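# Lay towel flat, lengthwise forward, beside the upright basket

## Task

Finish with the towel lying flat as a single unfolded layer, entirely on the table top, its long edges running straight away from the robot toward the table's far edge, and, viewed from above, not overlapping the basket anywhere. The basket must still stand upright with all of its base on the table. At the end both grippers must have released everything and the arms must be withdrawn from the towel and basket.

## Robot and tools

Robot: two arms, left_arm and right_arm, each with a two-finger parallel gripper. The fingers point along the gripper's +z axis and spread apart along its y axis. The reported hand point sits between the finger pads, roughly 1 cm short of the tips.

Frames: the scene frame has its origin at table-top height, midway between the two nominal arm bases; +x runs out over the table away from the robot, +y toward the left_arm side, +z up. Left/right are arm names, not sides of a picture. Actual bases: left_arm at (+0.032, +0.332, +0.002) m, right_arm at (-0.042, -0.358, +0.027) m, both turned only slightly about z. Every hand position, orientation, velocity and target an arm reports is in that arm's own base frame; fixed cameras and the table use the scene frame. Reported poses may be wrong by a few centimetres, more when reaching far.

A motion row is always 14 numbers, each between -1 and 1: for left_arm dx, dy, dz, rx, ry, rz, opening, then the same seven for right_arm. Both arms appear in every row even if only one moves. dx..rz are offsets, not poses: they are measured from that arm's Hand target as it stood when the action or move began, along that arm's base axes, and rotation is about the Hand target point. Scale: 1.0 equals 0.6 m of travel or 180 degrees; rx, ry, rz form a single rotation vector. Offsets do not accumulate within one action or one move list, but a fresh call starts from the new Hand target, so resending an offset moves further. All six pose numbers at 0 re-request the current Hand target. The opening is absolute, not an offset: +1 fully open (0.094 m), -1 shut. Sending 0 there commands half open, so to leave a gripper alone repeat its current command.

execute_actions(actions, cameras): actions is a list of actions; each action is a list of up to 15 rows, each row one 1/30 s step; a short action repeats its last row to fill 15 steps. Each action costs 0.5 s. Images come back only when actions is empty or cameras names them.

move(target, speed, blend, opening_speed, grip_force, blocking, cameras): drives each gripper in a straight line toward its offset. target is one 14-number row or a list of up to 15 rows, every row counted from the same starting Hand targets. speed is m/s (0.002 to 4.3, default 0.25; rotation up to twice that in rad/s), one value or one per target. blend in metres rounds corners of a list; 0 stops at each. opening_speed is per second on the -1..+1 scale, at least 0.2. grip_force is newtons per pad, 10 to 50, one value or one per arm; it persists, and lower force closes slowly. blocking=false returns after about 0.5 s while motion continues. A whole move is capped at 10 s; it does not avoid obstacles or the other arm. Keep paths away from an arm's own base. The result adds a move: line such as done, off_target, moving, held or fault, plus limits (paced = pose clipped, held = steps withheld).

wait(seconds 0 to 10) lets time pass holding the last command. stop brakes a running move. zoom_image(camera, region [x0,y0,x1,y1], max 504x504 pixels) enlarges part of the newest image of one camera. Cameras: cam_head_left, cam_head_right, cam_high, cam_low, cam_left_wrist, cam_right_wrist, all 896x504. finished_scene(scene) ends the scene permanently; call it only once the goal holds with the robot released.

Results: end_effector_position (m) and end_effector_quat_wxyz per arm; Hand target, the last commanded pose after clipping, which the next offsets start from; grip_measured on the opening scale (reads slightly wide when empty); Joint positions (last entry is finger opening in m); joint torques (offset, noisy, include arm weight; entries 3 and 4 wrap at ±28 N m); a note when joint velocities are within noise; Tool commands. Grippers often stop a few cm short of the target from friction or load; that is not proof of contact, and resending the pose or the missing difference helps. Orientation commands are limited to 40 degrees from the current one per step.

Cautions: don't drop, fling or release moving items; nothing may end up off the table. Move slowly near contact, since speed and overshoot past contact raise the force; pull a pressing arm's target back to end a push. Never let the arms or grippers collide or grip each other. Avoid striking the table, basket or camera stand. Long stretched reaches, holding loads or pushing toward unreachable poses heat motors; past 100 °C an arm goes limp for 30 to 60 s. For a cloth, close with moderate force, lift little, and drag it flat rather than carrying it high. Finish by opening both grippers and raising/withdrawing the arms.

Each tool is called after ">>>" as a command line: name --argument value for each argument, lists and objects as JSON in quotes; but a table of rows of numbers goes row by row, as --pt "numbers of a row", without its own name.

## Session

>>> execute_actions --actions '[]'

Scene clock: 0.00 s.
left_arm: end_effector_position=(+0.4351, -0.7039, +0.2846) grip_measured=+1.000 end_effector_quat_wxyz=(+0.612, +0.501, +0.542, -0.286) | right_arm: end_effector_position=(+0.6191, -0.3232, +0.0838) grip_measured=+1.000 end_effector_quat_wxyz=(+0.237, -0.303, +0.904, +0.186)
Joint positions: left_arm=[-0.973 1.968 1.573 0.305 0.21 0.327 0.094] | right_arm=[-0.624 2.289 2.103 -1.414 -0.612 -1.28 0.094]
Joint velocities: within noise
Joint torques (N m): no reading
Heat: left arm: hottest wrist yaw 34 °C; right arm: hottest waist 30 °C.
Hand target: left_arm +0.4372, -0.7069, +0.3167; +0.631, +0.491, +0.526, -0.291 | right_arm +0.6255, -0.3277, +0.1010; +0.248, -0.308, +0.902, +0.171
Tool commands: left_gripper/opening=+1.0 right_gripper/opening=+1.0

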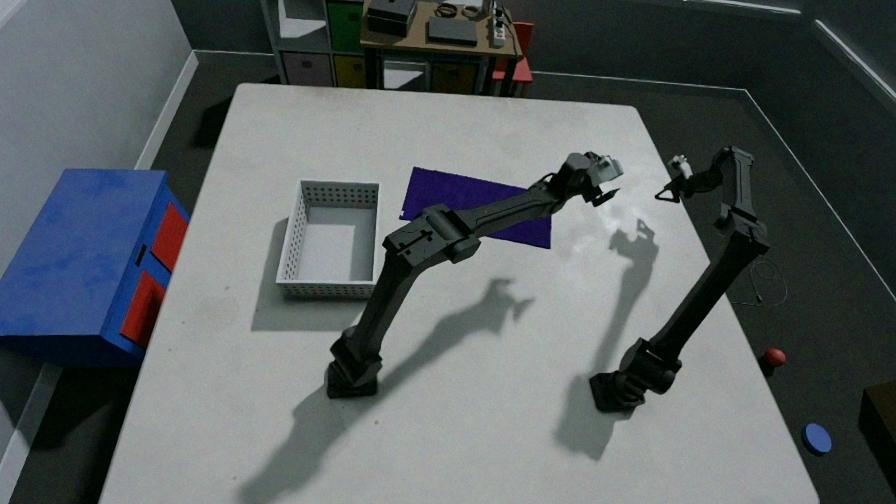

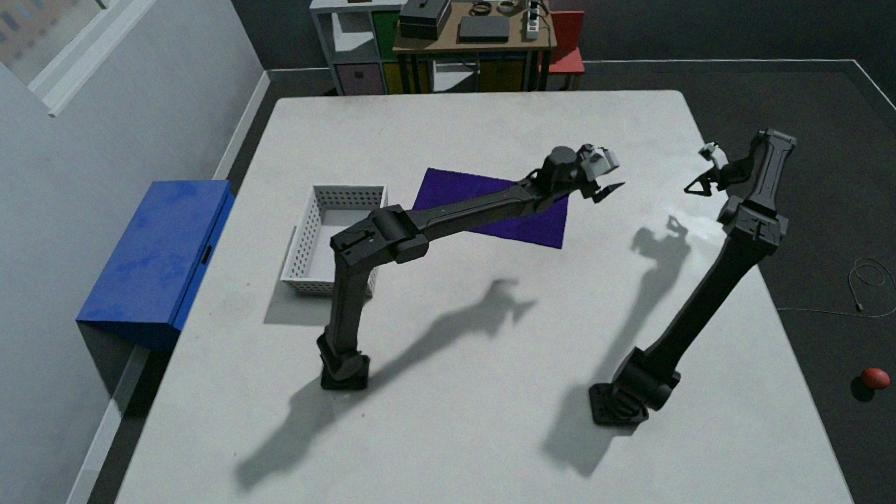

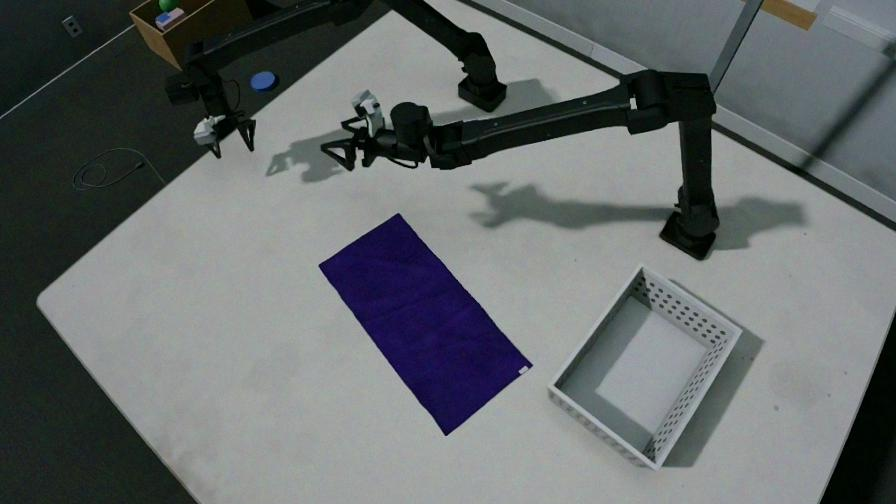

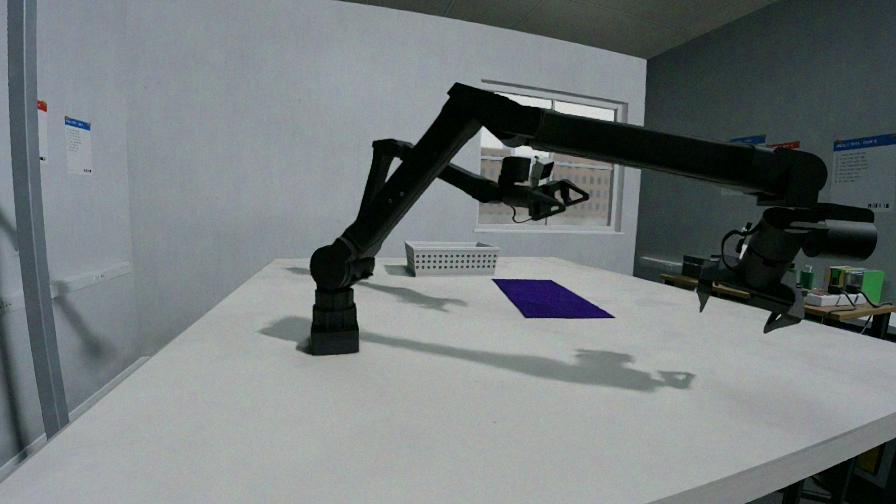

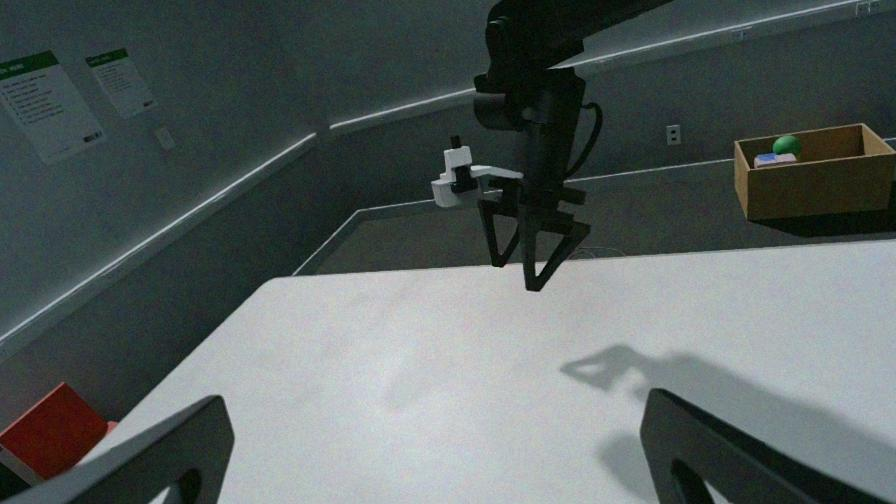

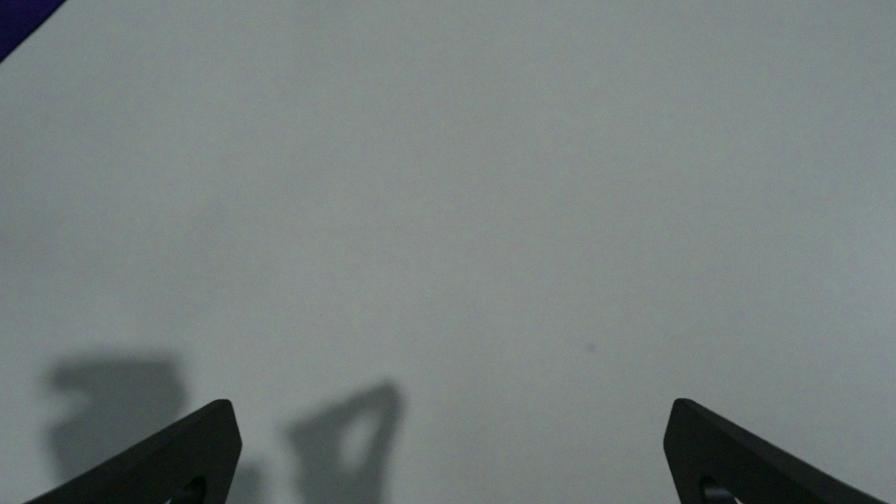

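>>> zoom_image --camera "cam_high" --region '[280, 180, 600, 450]'

>>> zoom_image --camera "cam_low" --region '[660, 130, 896, 370]'

>>> zoom_image --camera "cam_head_right" --region '[260, 100, 760, 320]'

Scaled by 1.575 from the camera's 896x504 image, which has a finer 1280x720 frame.

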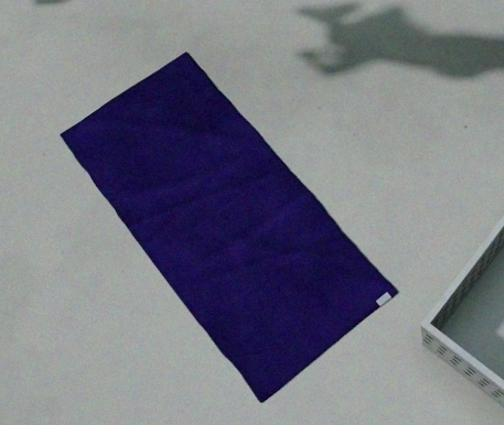

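Scaled by 2.100 from the camera's 896x504 image, which has a finer 1280x720 frame.

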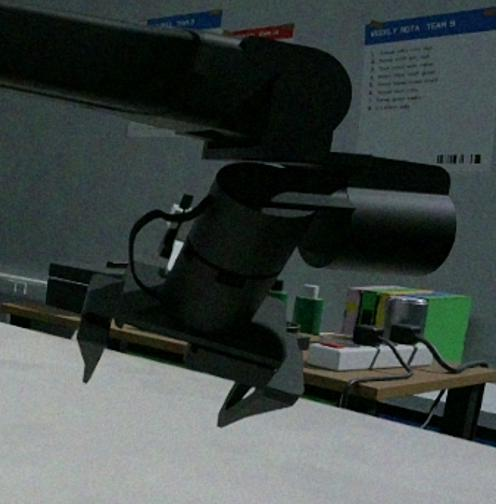

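Scaled by 1.008 from the camera's 896x504 image, which has a finer 1280x720 frame.

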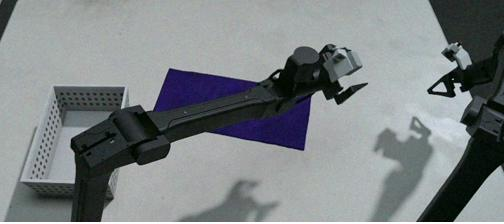

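>>> move --pt "0.188 0.428 -0.06 0.2918 0.4205 0.2889 1 0 0 0.1 0 0 0 1" --pt "0.46 0.86 -0.1 -0.1565 0.6329 0.6681 1 0.0708 0.5995 0.15 -0.1908 0.057 0.2149 1" --speed 0.4 --blend '[0.05, 0]' --cameras '["all"]'

Scene clock: 34.70 s.
left_arm: end_effector_position=(+0.7027, -0.1889, +0.2314) grip_measured=+1.000 end_effector_quat_wxyz=(+0.049, -0.616, +0.783, -0.062) | right_arm: end_effector_position=(+0.6559, +0.0353, +0.1801) grip_measured=+1.000 end_effector_quat_wxyz=(-0.012, -0.626, +0.780, +0.010)
Joint positions: left_arm=[-0.263 2.284 2.56 -1.688 -0.003 -1.596 0.094] | right_arm=[0.054 2.139 2.178 -1.641 -0.002 -1.299 0.094]
Joint torques (N m): left_arm=[0.97 -16.09 13.41 -0.25 0.04 -0.11] | right_arm=[-1.32 -18.2 11.55 -0.09 -0.04 -0.09]
Heat: left arm: hottest elbow 39 °C; right arm: hottest shoulder 33 °C.
Hand target: left_arm +0.7131, -0.1908, +0.2567; +0.000, -0.624, +0.781, +0.000 | right_arm +0.6678, +0.0319, +0.1911; -0.001, -0.627, +0.779, +0.000
Off the commanded pose: left_arm 0.027 m, 9 deg | right_arm 0.017 m, 2 deg.
joint sent to its limit (left arm) — joint 4 (wrist pitch), lower limit. The joint targets are off in orientation, not in position.
move: off_target (left_arm, right_arm)

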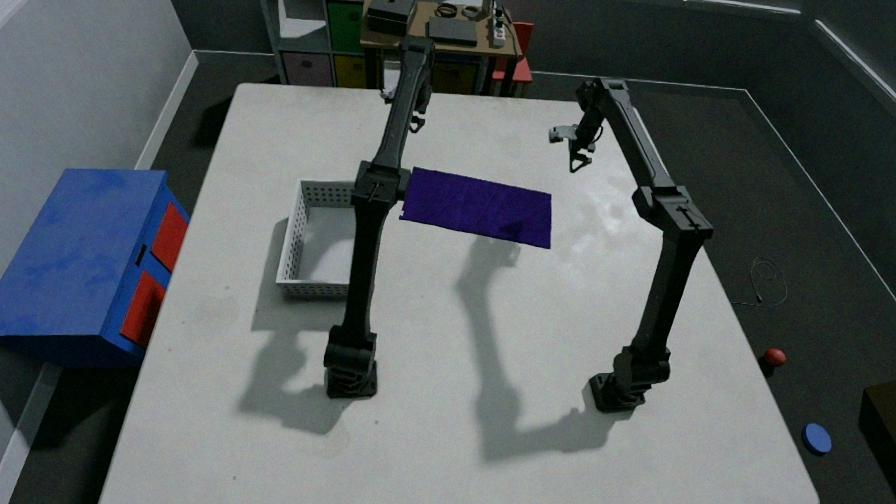

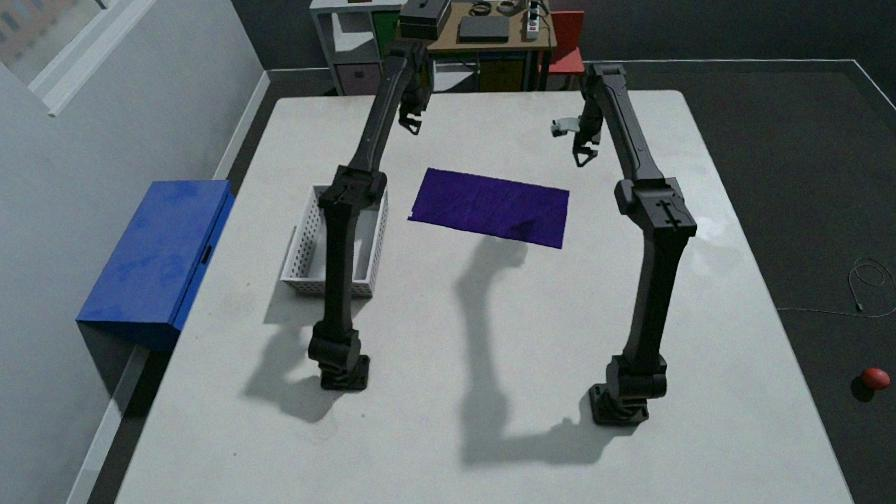

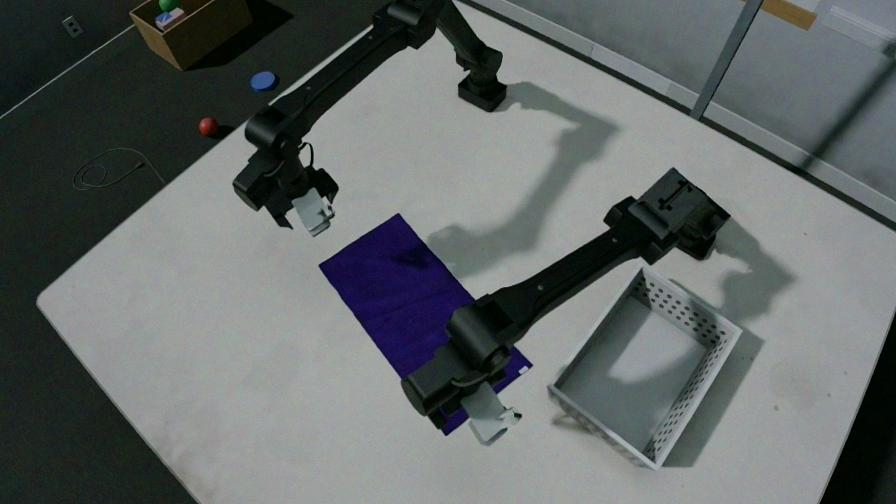

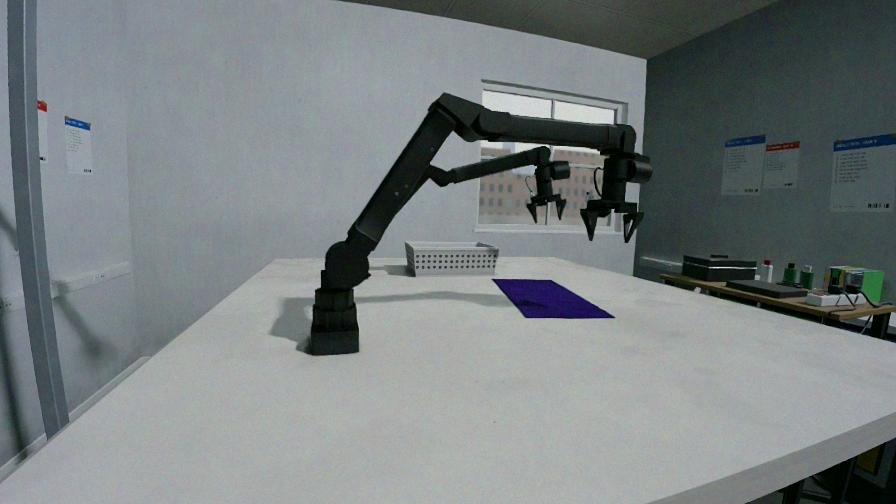

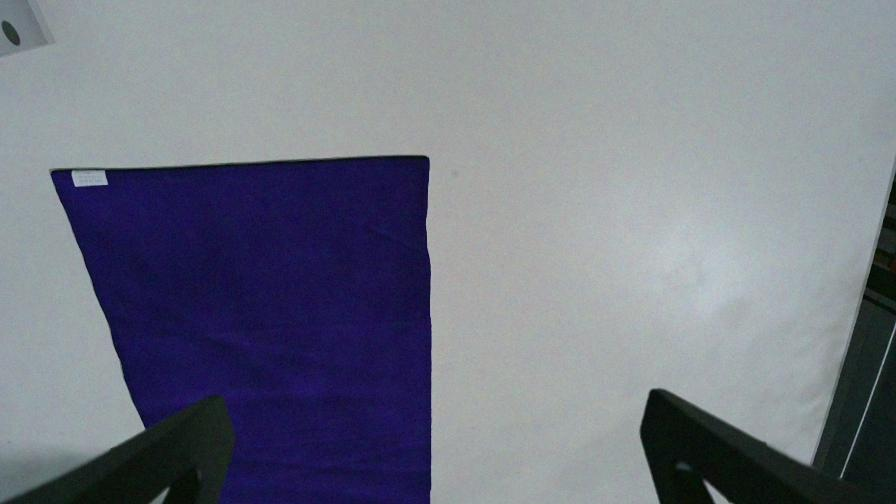

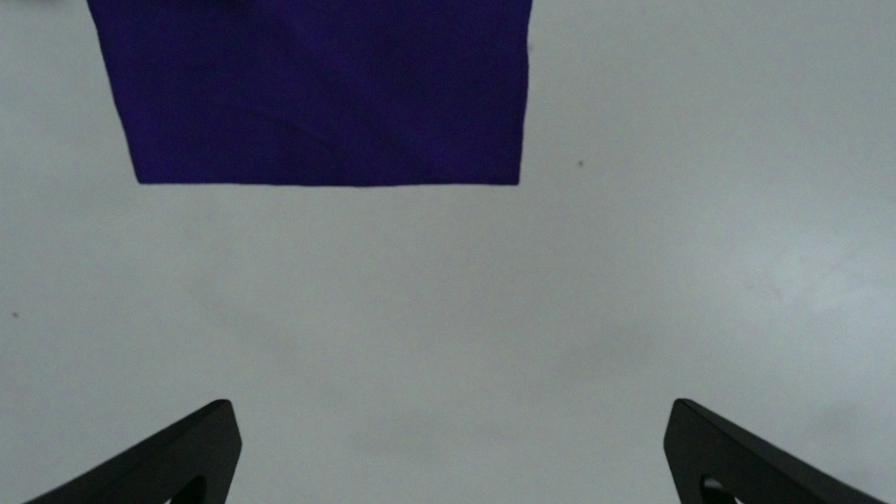

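>>> move --target '[-0.1485,0.0113,-0.303,0,0,0,-0.15,-0.1163,0.0285,-0.2435,0,0,0,-0.15]' --speed 0.25 --cameras '["all"]'

Scene clock: 46.90 s.
left_arm: end_effector_position=(+0.6244, -0.1760, +0.0594) grip_measured=-0.148 end_effector_quat_wxyz=(-0.009, -0.624, +0.781, +0.013) | right_arm: end_effector_position=(+0.5930, +0.0431, +0.0243) grip_measured=-0.149 end_effector_quat_wxyz=(-0.019, -0.629, +0.777, +0.014)
Joint positions: left_arm=[-0.274 2.158 1.891 -1.335 -0.001 -1.622 0.04] | right_arm=[0.073 2.061 1.626 -1.184 -0.002 -1.288 0.04]
Joint torques (N m): left_arm=[-0.21 -16.73 7.27 0.05 0.03 -0.09] | right_arm=[-0.15 -20.25 6.54 0.62 -0.08 0.15]
Heat: left arm: hottest elbow 41 °C; right arm: hottest elbow 36 °C.
Hand target: left_arm +0.6240, -0.1841, +0.0749; +0.000, -0.624, +0.781, +0.000 | right_arm +0.5981, +0.0491, +0.0449; -0.001, -0.627, +0.779, +0.000
Off the commanded pose: left_arm 0.017 m, 2 deg | right_arm 0.022 m, 3 deg.
move: off_target (left_arm, right_arm)

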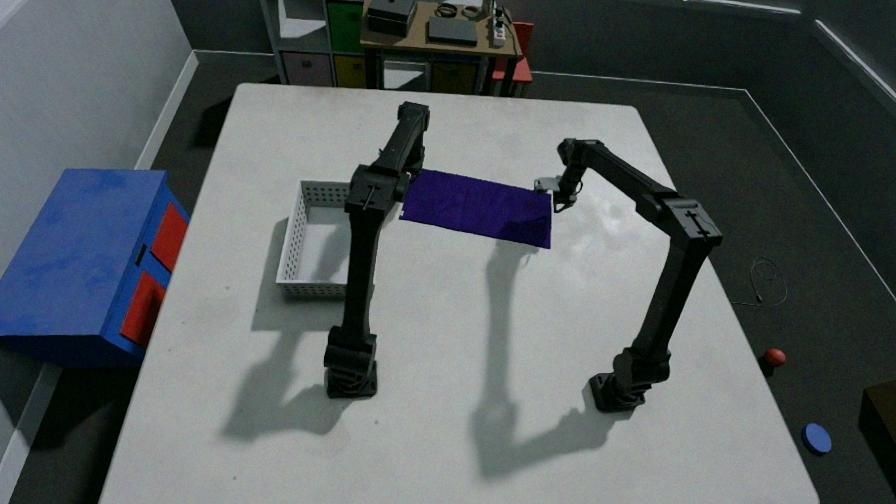

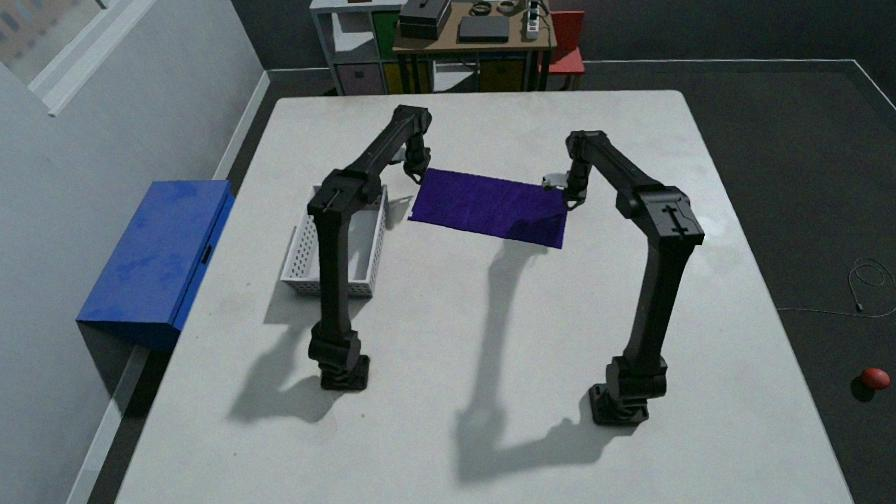

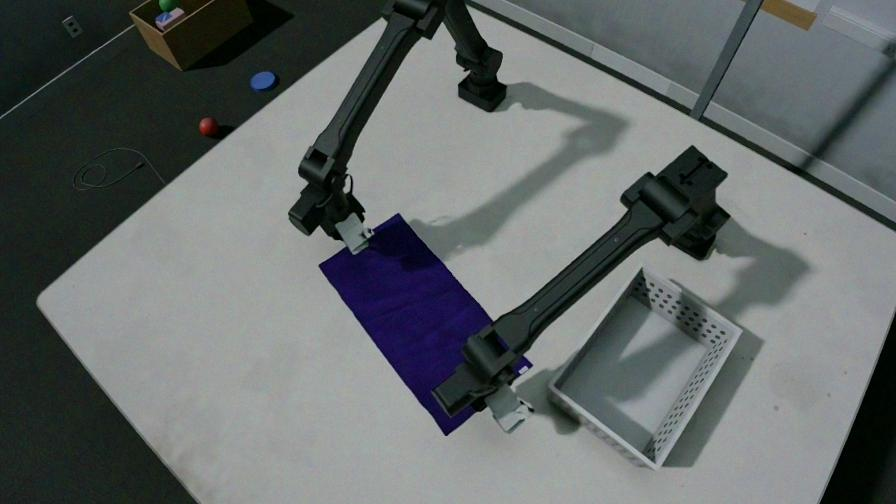

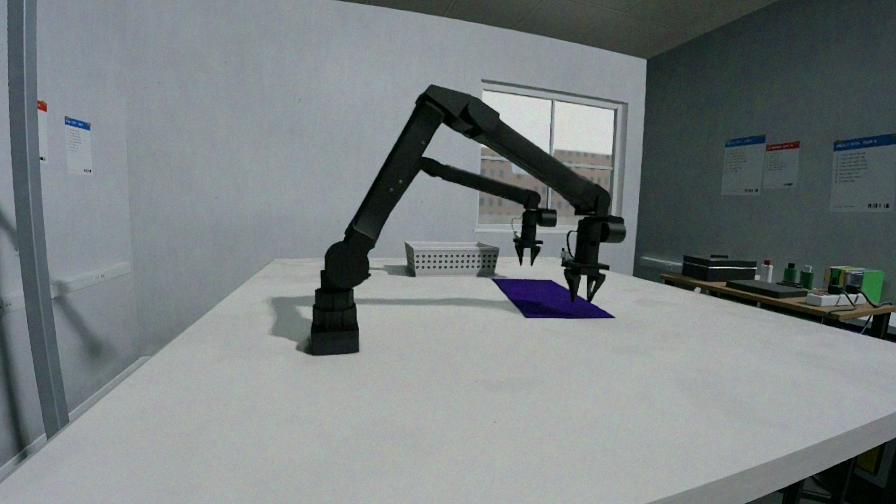

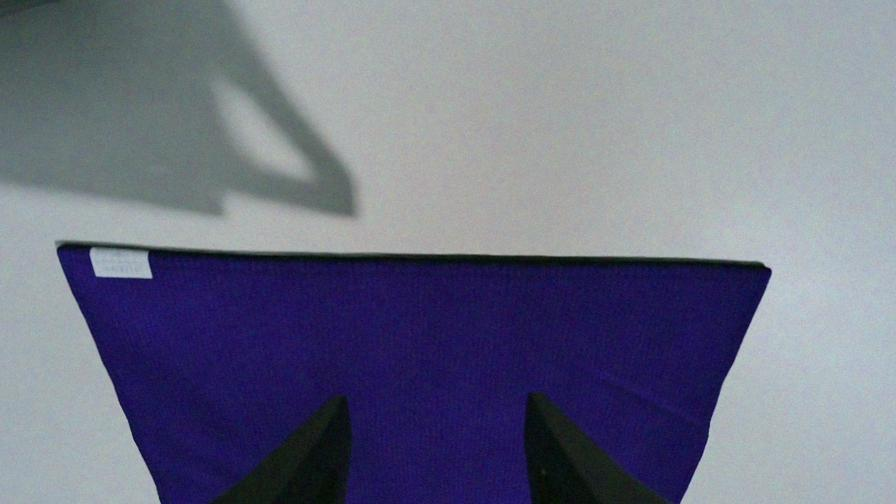

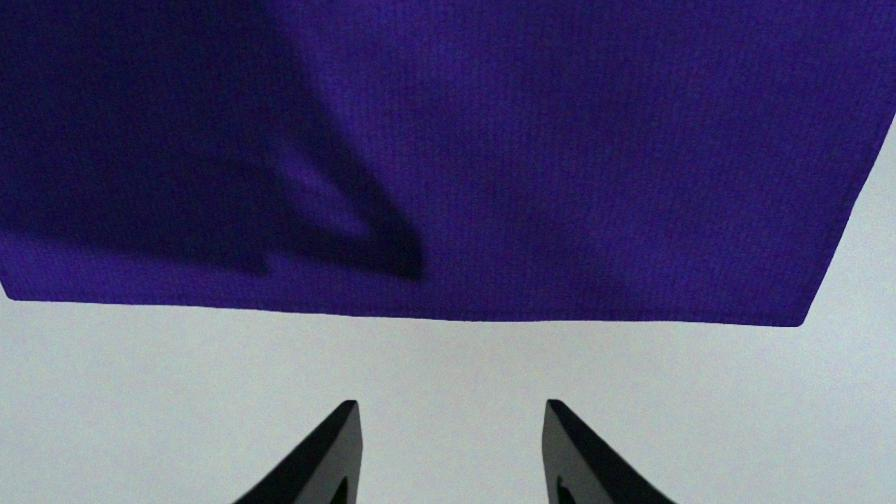

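>>> move --target '[-0.0123,0.0023,-0.0633,0,0,0,-0.15,-0.0193,0.019,-0.0467,0,0,0,-0.15]' --speed 0.1 --cameras '["cam_low","cam_left_wrist","cam_right_wrist"]'

Scene clock: 52.60 s.
left_arm: end_effector_position=(+0.6180, -0.1742, +0.0296) grip_measured=-0.148 end_effector_quat_wxyz=(-0.005, -0.625, +0.781, +0.008) | right_arm: end_effector_position=(+0.5818, +0.0546, +0.0014) grip_measured=-0.149 end_effector_quat_wxyz=(-0.016, -0.629, +0.777, +0.012)
Joint positions: left_arm=[-0.274 2.157 1.807 -1.24 -0.001 -1.623 0.04] | right_arm=[0.094 2.059 1.557 -1.108 -0.002 -1.267 0.04]
Joint torques (N m): left_arm=[-0.09 -16.09 7.01 0.13 0.03 -0.08] | right_arm=[-0.32 -19.31 6.26 0.68 -0.08 0.15]
Heat: left arm: hottest elbow 41 °C; right arm: hottest elbow 35 °C.
Hand target: left_arm +0.6167, -0.1826, +0.0370; +0.000, -0.624, +0.781, +0.000 | right_arm +0.5866, +0.0605, +0.0170; -0.001, -0.627, +0.779, +0.000
Off the commanded pose: left_arm 0.011 m, 1 deg | right_arm 0.017 m, 2 deg.
move: off_target (left_arm, right_arm)
Images, in order (width x height): cam_low 896x504, cam_left_wrist 896x504, cam_right_wrist 896x504.

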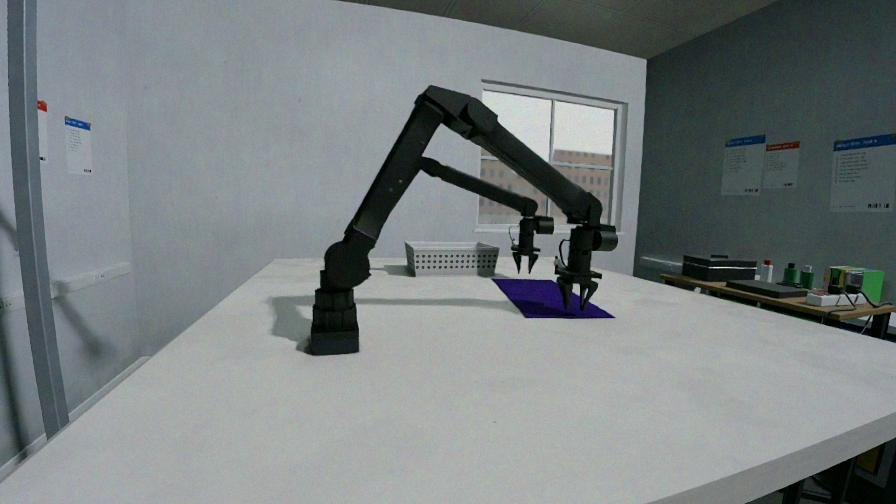

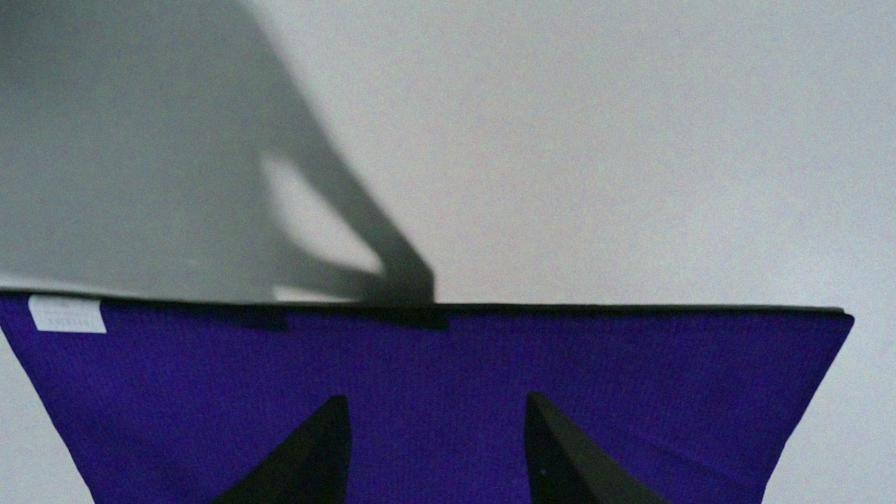

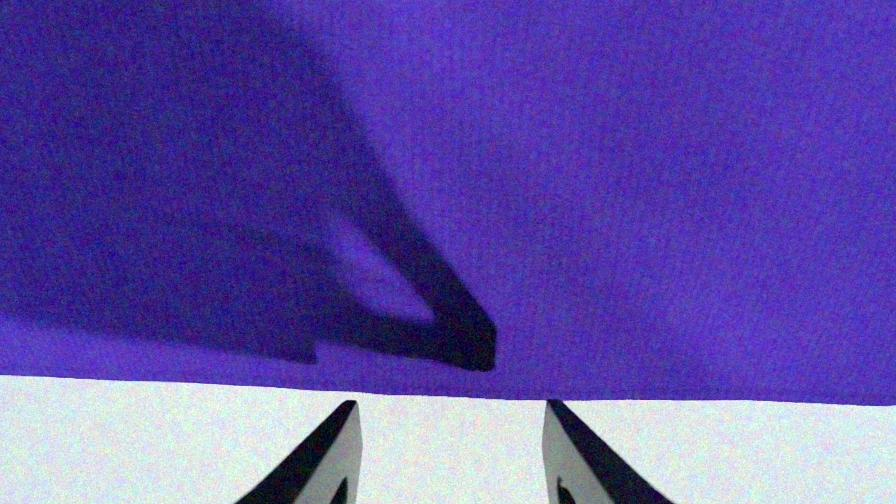

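>>> move --target '[0,0,-0.0267,0,0,0,-0.15,0,0,-0.0217,0,0,0,-0.15]' --speed 0.06 --cameras '["cam_low","cam_left_wrist","cam_right_wrist"]'

Scene clock: 55.07 s.
left_arm: end_effector_position=(+0.6194, -0.1746, +0.0233) grip_measured=-0.148 end_effector_quat_wxyz=(-0.001, -0.625, +0.781, +0.001) | right_arm: end_effector_position=(+0.5838, +0.0548, -0.0024) grip_measured=-0.149 end_effector_quat_wxyz=(-0.009, -0.629, +0.777, +0.007)
Joint positions: left_arm=[-0.274 2.157 1.79 -1.207 -0.001 -1.624 0.04] | right_arm=[0.094 2.059 1.546 -1.081 -0.002 -1.266 0.04]
Joint torques (N m): left_arm=[-0.26 -15.27 6.97 0.2 0.02 -0.08] | right_arm=[-0.21 -18.2 6.3 0.69 -0.07 0.17]
Heat: left arm: hottest elbow 41 °C; right arm: hottest elbow 35 °C.
Hand target: left_arm +0.6166, -0.1825, +0.0209; +0.000, -0.624, +0.781, +0.000 | right_arm +0.5866, +0.0605, +0.0040; -0.001, -0.627, +0.779, +0.000
Off the commanded pose: left_arm 0.009 m, 0 deg | right_arm 0.009 m, 1 deg.
move: done
Images, in order (width x height): cam_low 896x504, cam_left_wrist 896x504, cam_right_wrist 896x504.

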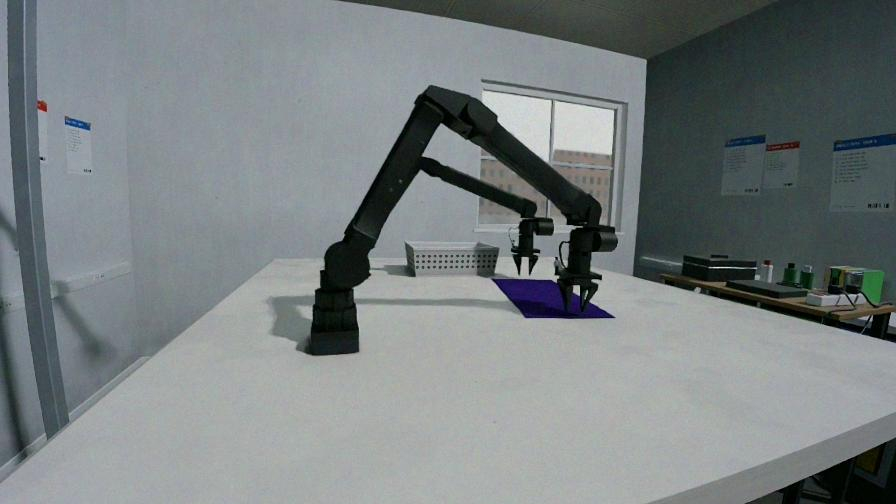

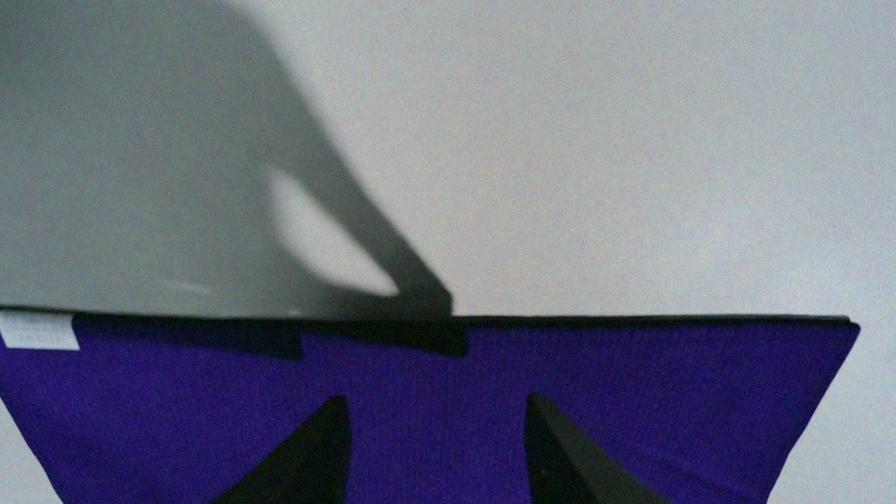

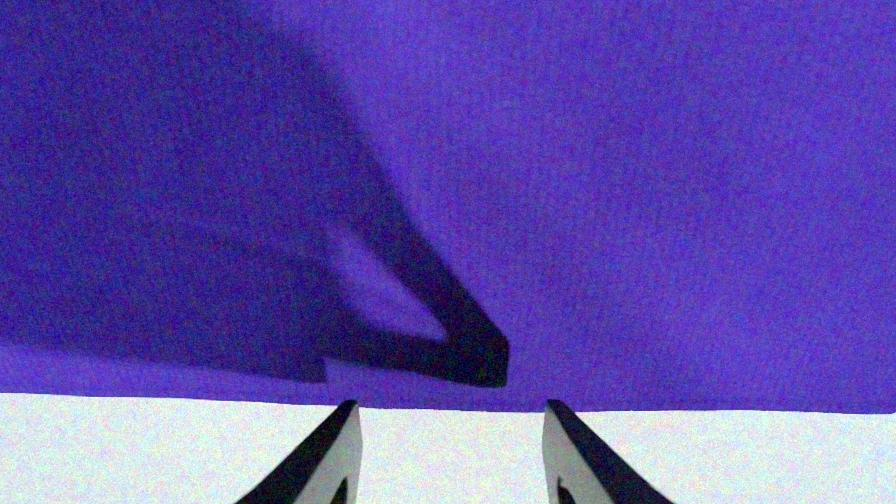

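>>> move --target '[0,0,-0.02,0,0,0,-0.15,0,0,-0.02,0,0,0,-0.15]' --speed 0.06 --cameras '["cam_left_wrist","cam_right_wrist"]'

Scene clock: 56.97 s.
left_arm: end_effector_position=(+0.6202, -0.1748, +0.0168) grip_measured=-0.148 end_effector_quat_wxyz=(+0.002, -0.625, +0.781, -0.002) | right_arm: end_effector_position=(+0.5858, +0.0550, -0.0057) grip_measured=-0.149 end_effector_quat_wxyz=(-0.003, -0.629, +0.777, +0.003)
Joint positions: left_arm=[-0.274 2.16 1.777 -1.183 -0.001 -1.624 0.04] | right_arm=[0.094 2.059 1.536 -1.056 -0.002 -1.266 0.04]
Joint torques (N m): left_arm=[-0.21 -15.21 6.97 0.14 0.01 -0.09] | right_arm=[-0.38 -17.2 6.34 0.69 -0.07 0.15]
Heat: left arm: hottest elbow 41 °C; right arm: hottest elbow 35 °C.
Hand target: left_arm +0.6167, -0.1826, +0.0090; +0.000, -0.624, +0.781, +0.000 | right_arm +0.5866, +0.0605, -0.0080; -0.001, -0.627, +0.779, +0.000
Off the commanded pose: left_arm 0.012 m, 0 deg | right_arm 0.006 m, 0 deg.
move: off_target (left_arm)
Images, in order (width x height): cam_left_wrist 896x504, cam_right_wrist 896x504.

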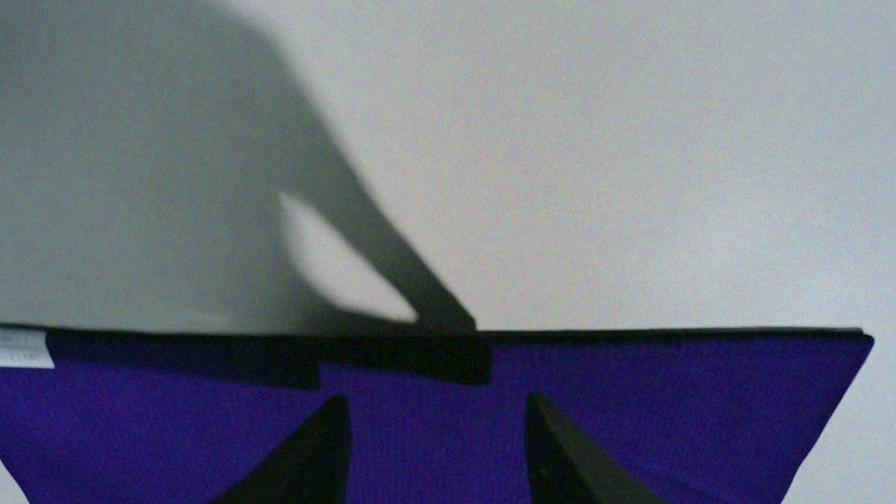

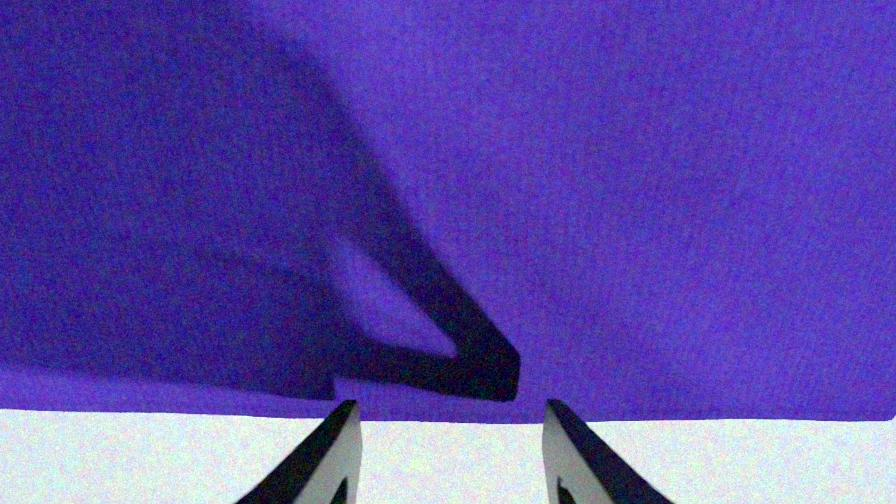

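>>> move --target '[0,0.005,-0.012,0,0,0,-0.15,0,0,-0.02,0,0,0,-0.15]' --speed 0.06 --cameras '["cam_left_wrist","cam_right_wrist"]'

Scene clock: 58.63 s.
left_arm: end_effector_position=(+0.6193, -0.1746, +0.0086) grip_measured=-0.148 end_effector_quat_wxyz=(+0.001, -0.625, +0.781, -0.001) | right_arm: end_effector_position=(+0.5877, +0.0552, -0.0088) grip_measured=-0.149 end_effector_quat_wxyz=(+0.003, -0.629, +0.777, -0.001)
Joint positions: left_arm=[-0.274 2.167 1.767 -1.166 -0.001 -1.624 0.04] | right_arm=[0.094 2.059 1.527 -1.031 -0.002 -1.266 0.04]
Joint torques (N m): left_arm=[0.15 -14.92 6.97 0.17 0.01 -0.06] | right_arm=[-0.26 -15.62 6.32 0.68 -0.07 0.16]
Heat: left arm: hottest elbow 42 °C; right arm: hottest elbow 35 °C.
Hand target: left_arm +0.6167, -0.1796, +0.0016; +0.000, -0.624, +0.781, +0.000 | right_arm +0.5865, +0.0605, -0.0201; -0.001, -0.627, +0.779, +0.000
Off the commanded pose: left_arm 0.009 m, 0 deg | right_arm 0.012 m, 1 deg.
move: off_target (right_arm)
Images, in order (width x height): cam_left_wrist 896x504, cam_right_wrist 896x504.

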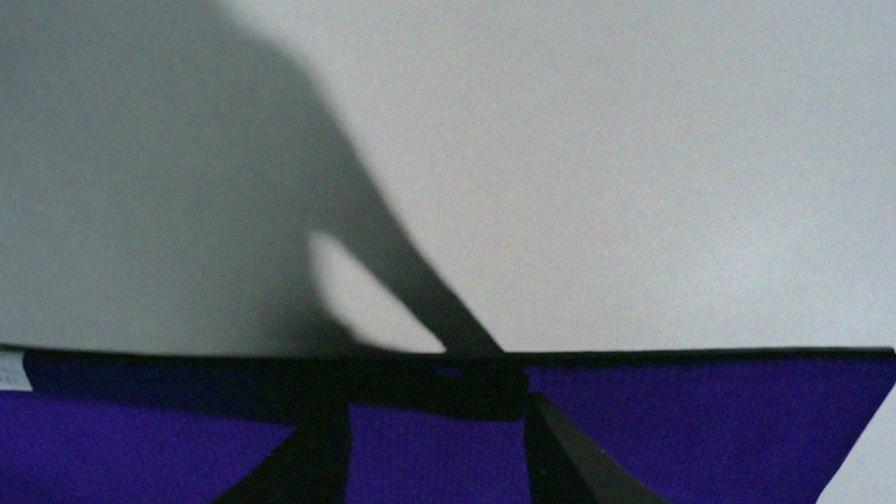

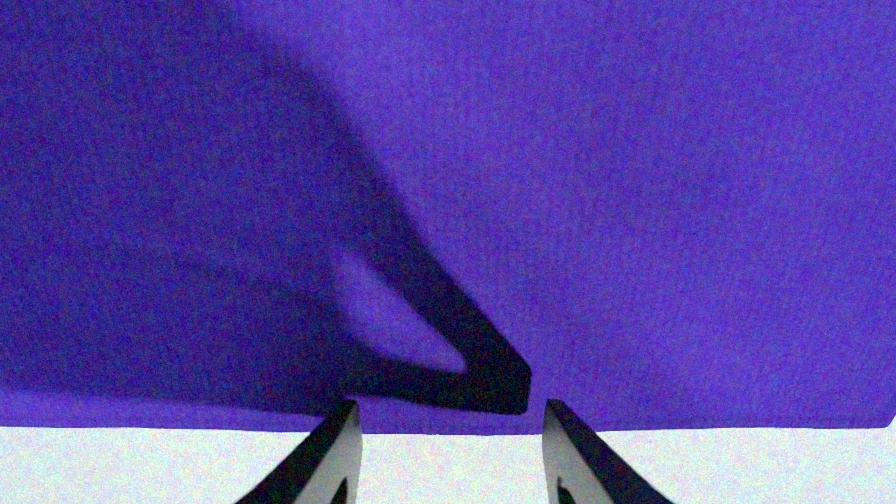

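>>> move --target '[0,0,-0.003,0,0,0,-0.15,0,0,-0.013,0,0,0,-0.15]' --speed 0.06 --cameras '["cam_left_wrist","cam_right_wrist"]'

Scene clock: 60.53 s.
left_arm: end_effector_position=(+0.6201, -0.1748, +0.0086) grip_measured=-0.148 end_effector_quat_wxyz=(+0.002, -0.625, +0.781, -0.003) | right_arm: end_effector_position=(+0.5879, +0.0552, -0.0153) grip_measured=-0.149 end_effector_quat_wxyz=(+0.004, -0.629, +0.777, -0.002)
Joint positions: left_arm=[-0.274 2.167 1.767 -1.163 -0.001 -1.624 0.04] | right_arm=[0.094 2.067 1.521 -1.016 -0.002 -1.266 0.04]
Joint torques (N m): left_arm=[0.21 -14.62 6.82 0.2 0.01 -0.04] | right_arm=[-0.09 -15.74 6.2 0.77 -0.05 0.15]
Heat: left arm: hottest elbow 42 °C; right arm: hottest elbow 35 °C.
Hand target: left_arm +0.6166, -0.1795, -0.0002; +0.000, -0.624, +0.781, +0.000 | right_arm +0.5866, +0.0605, -0.0279; -0.001, -0.627, +0.779, +0.000
Off the commanded pose: left_arm 0.011 m, 0 deg | right_arm 0.014 m, 1 deg.
move: off_target (left_arm, right_arm)
Images, in order (width x height): cam_left_wrist 896x504, cam_right_wrist 896x504.

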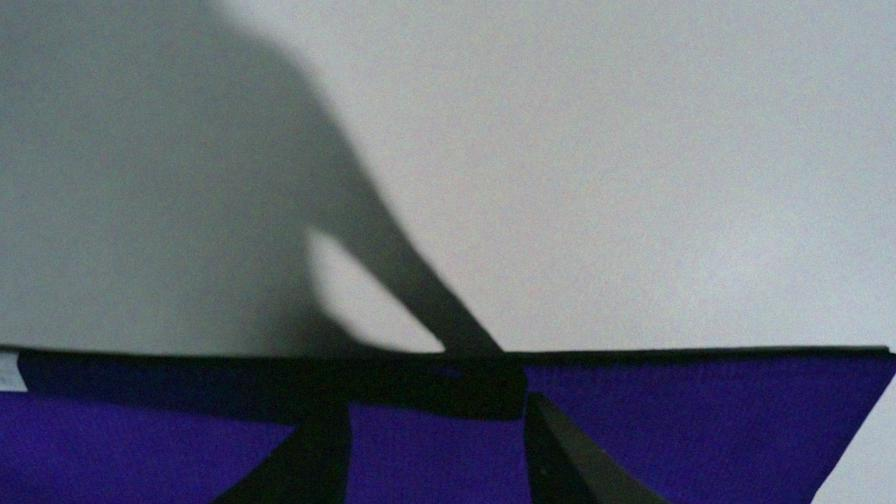

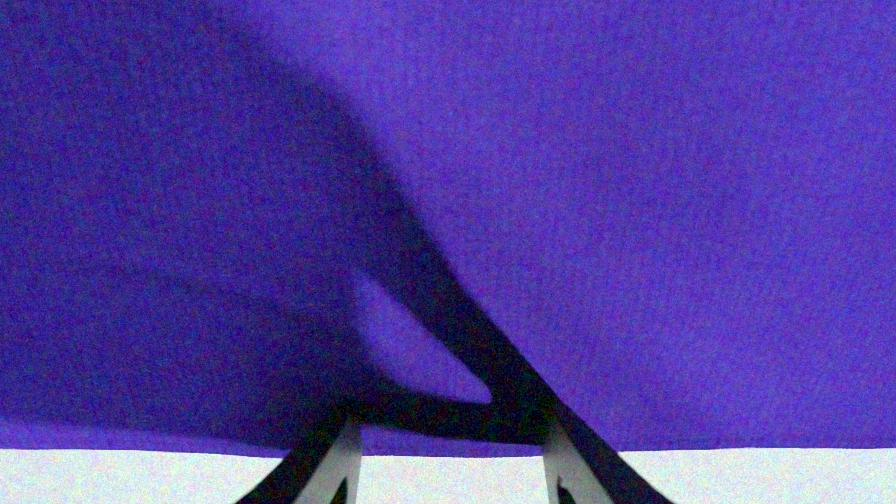

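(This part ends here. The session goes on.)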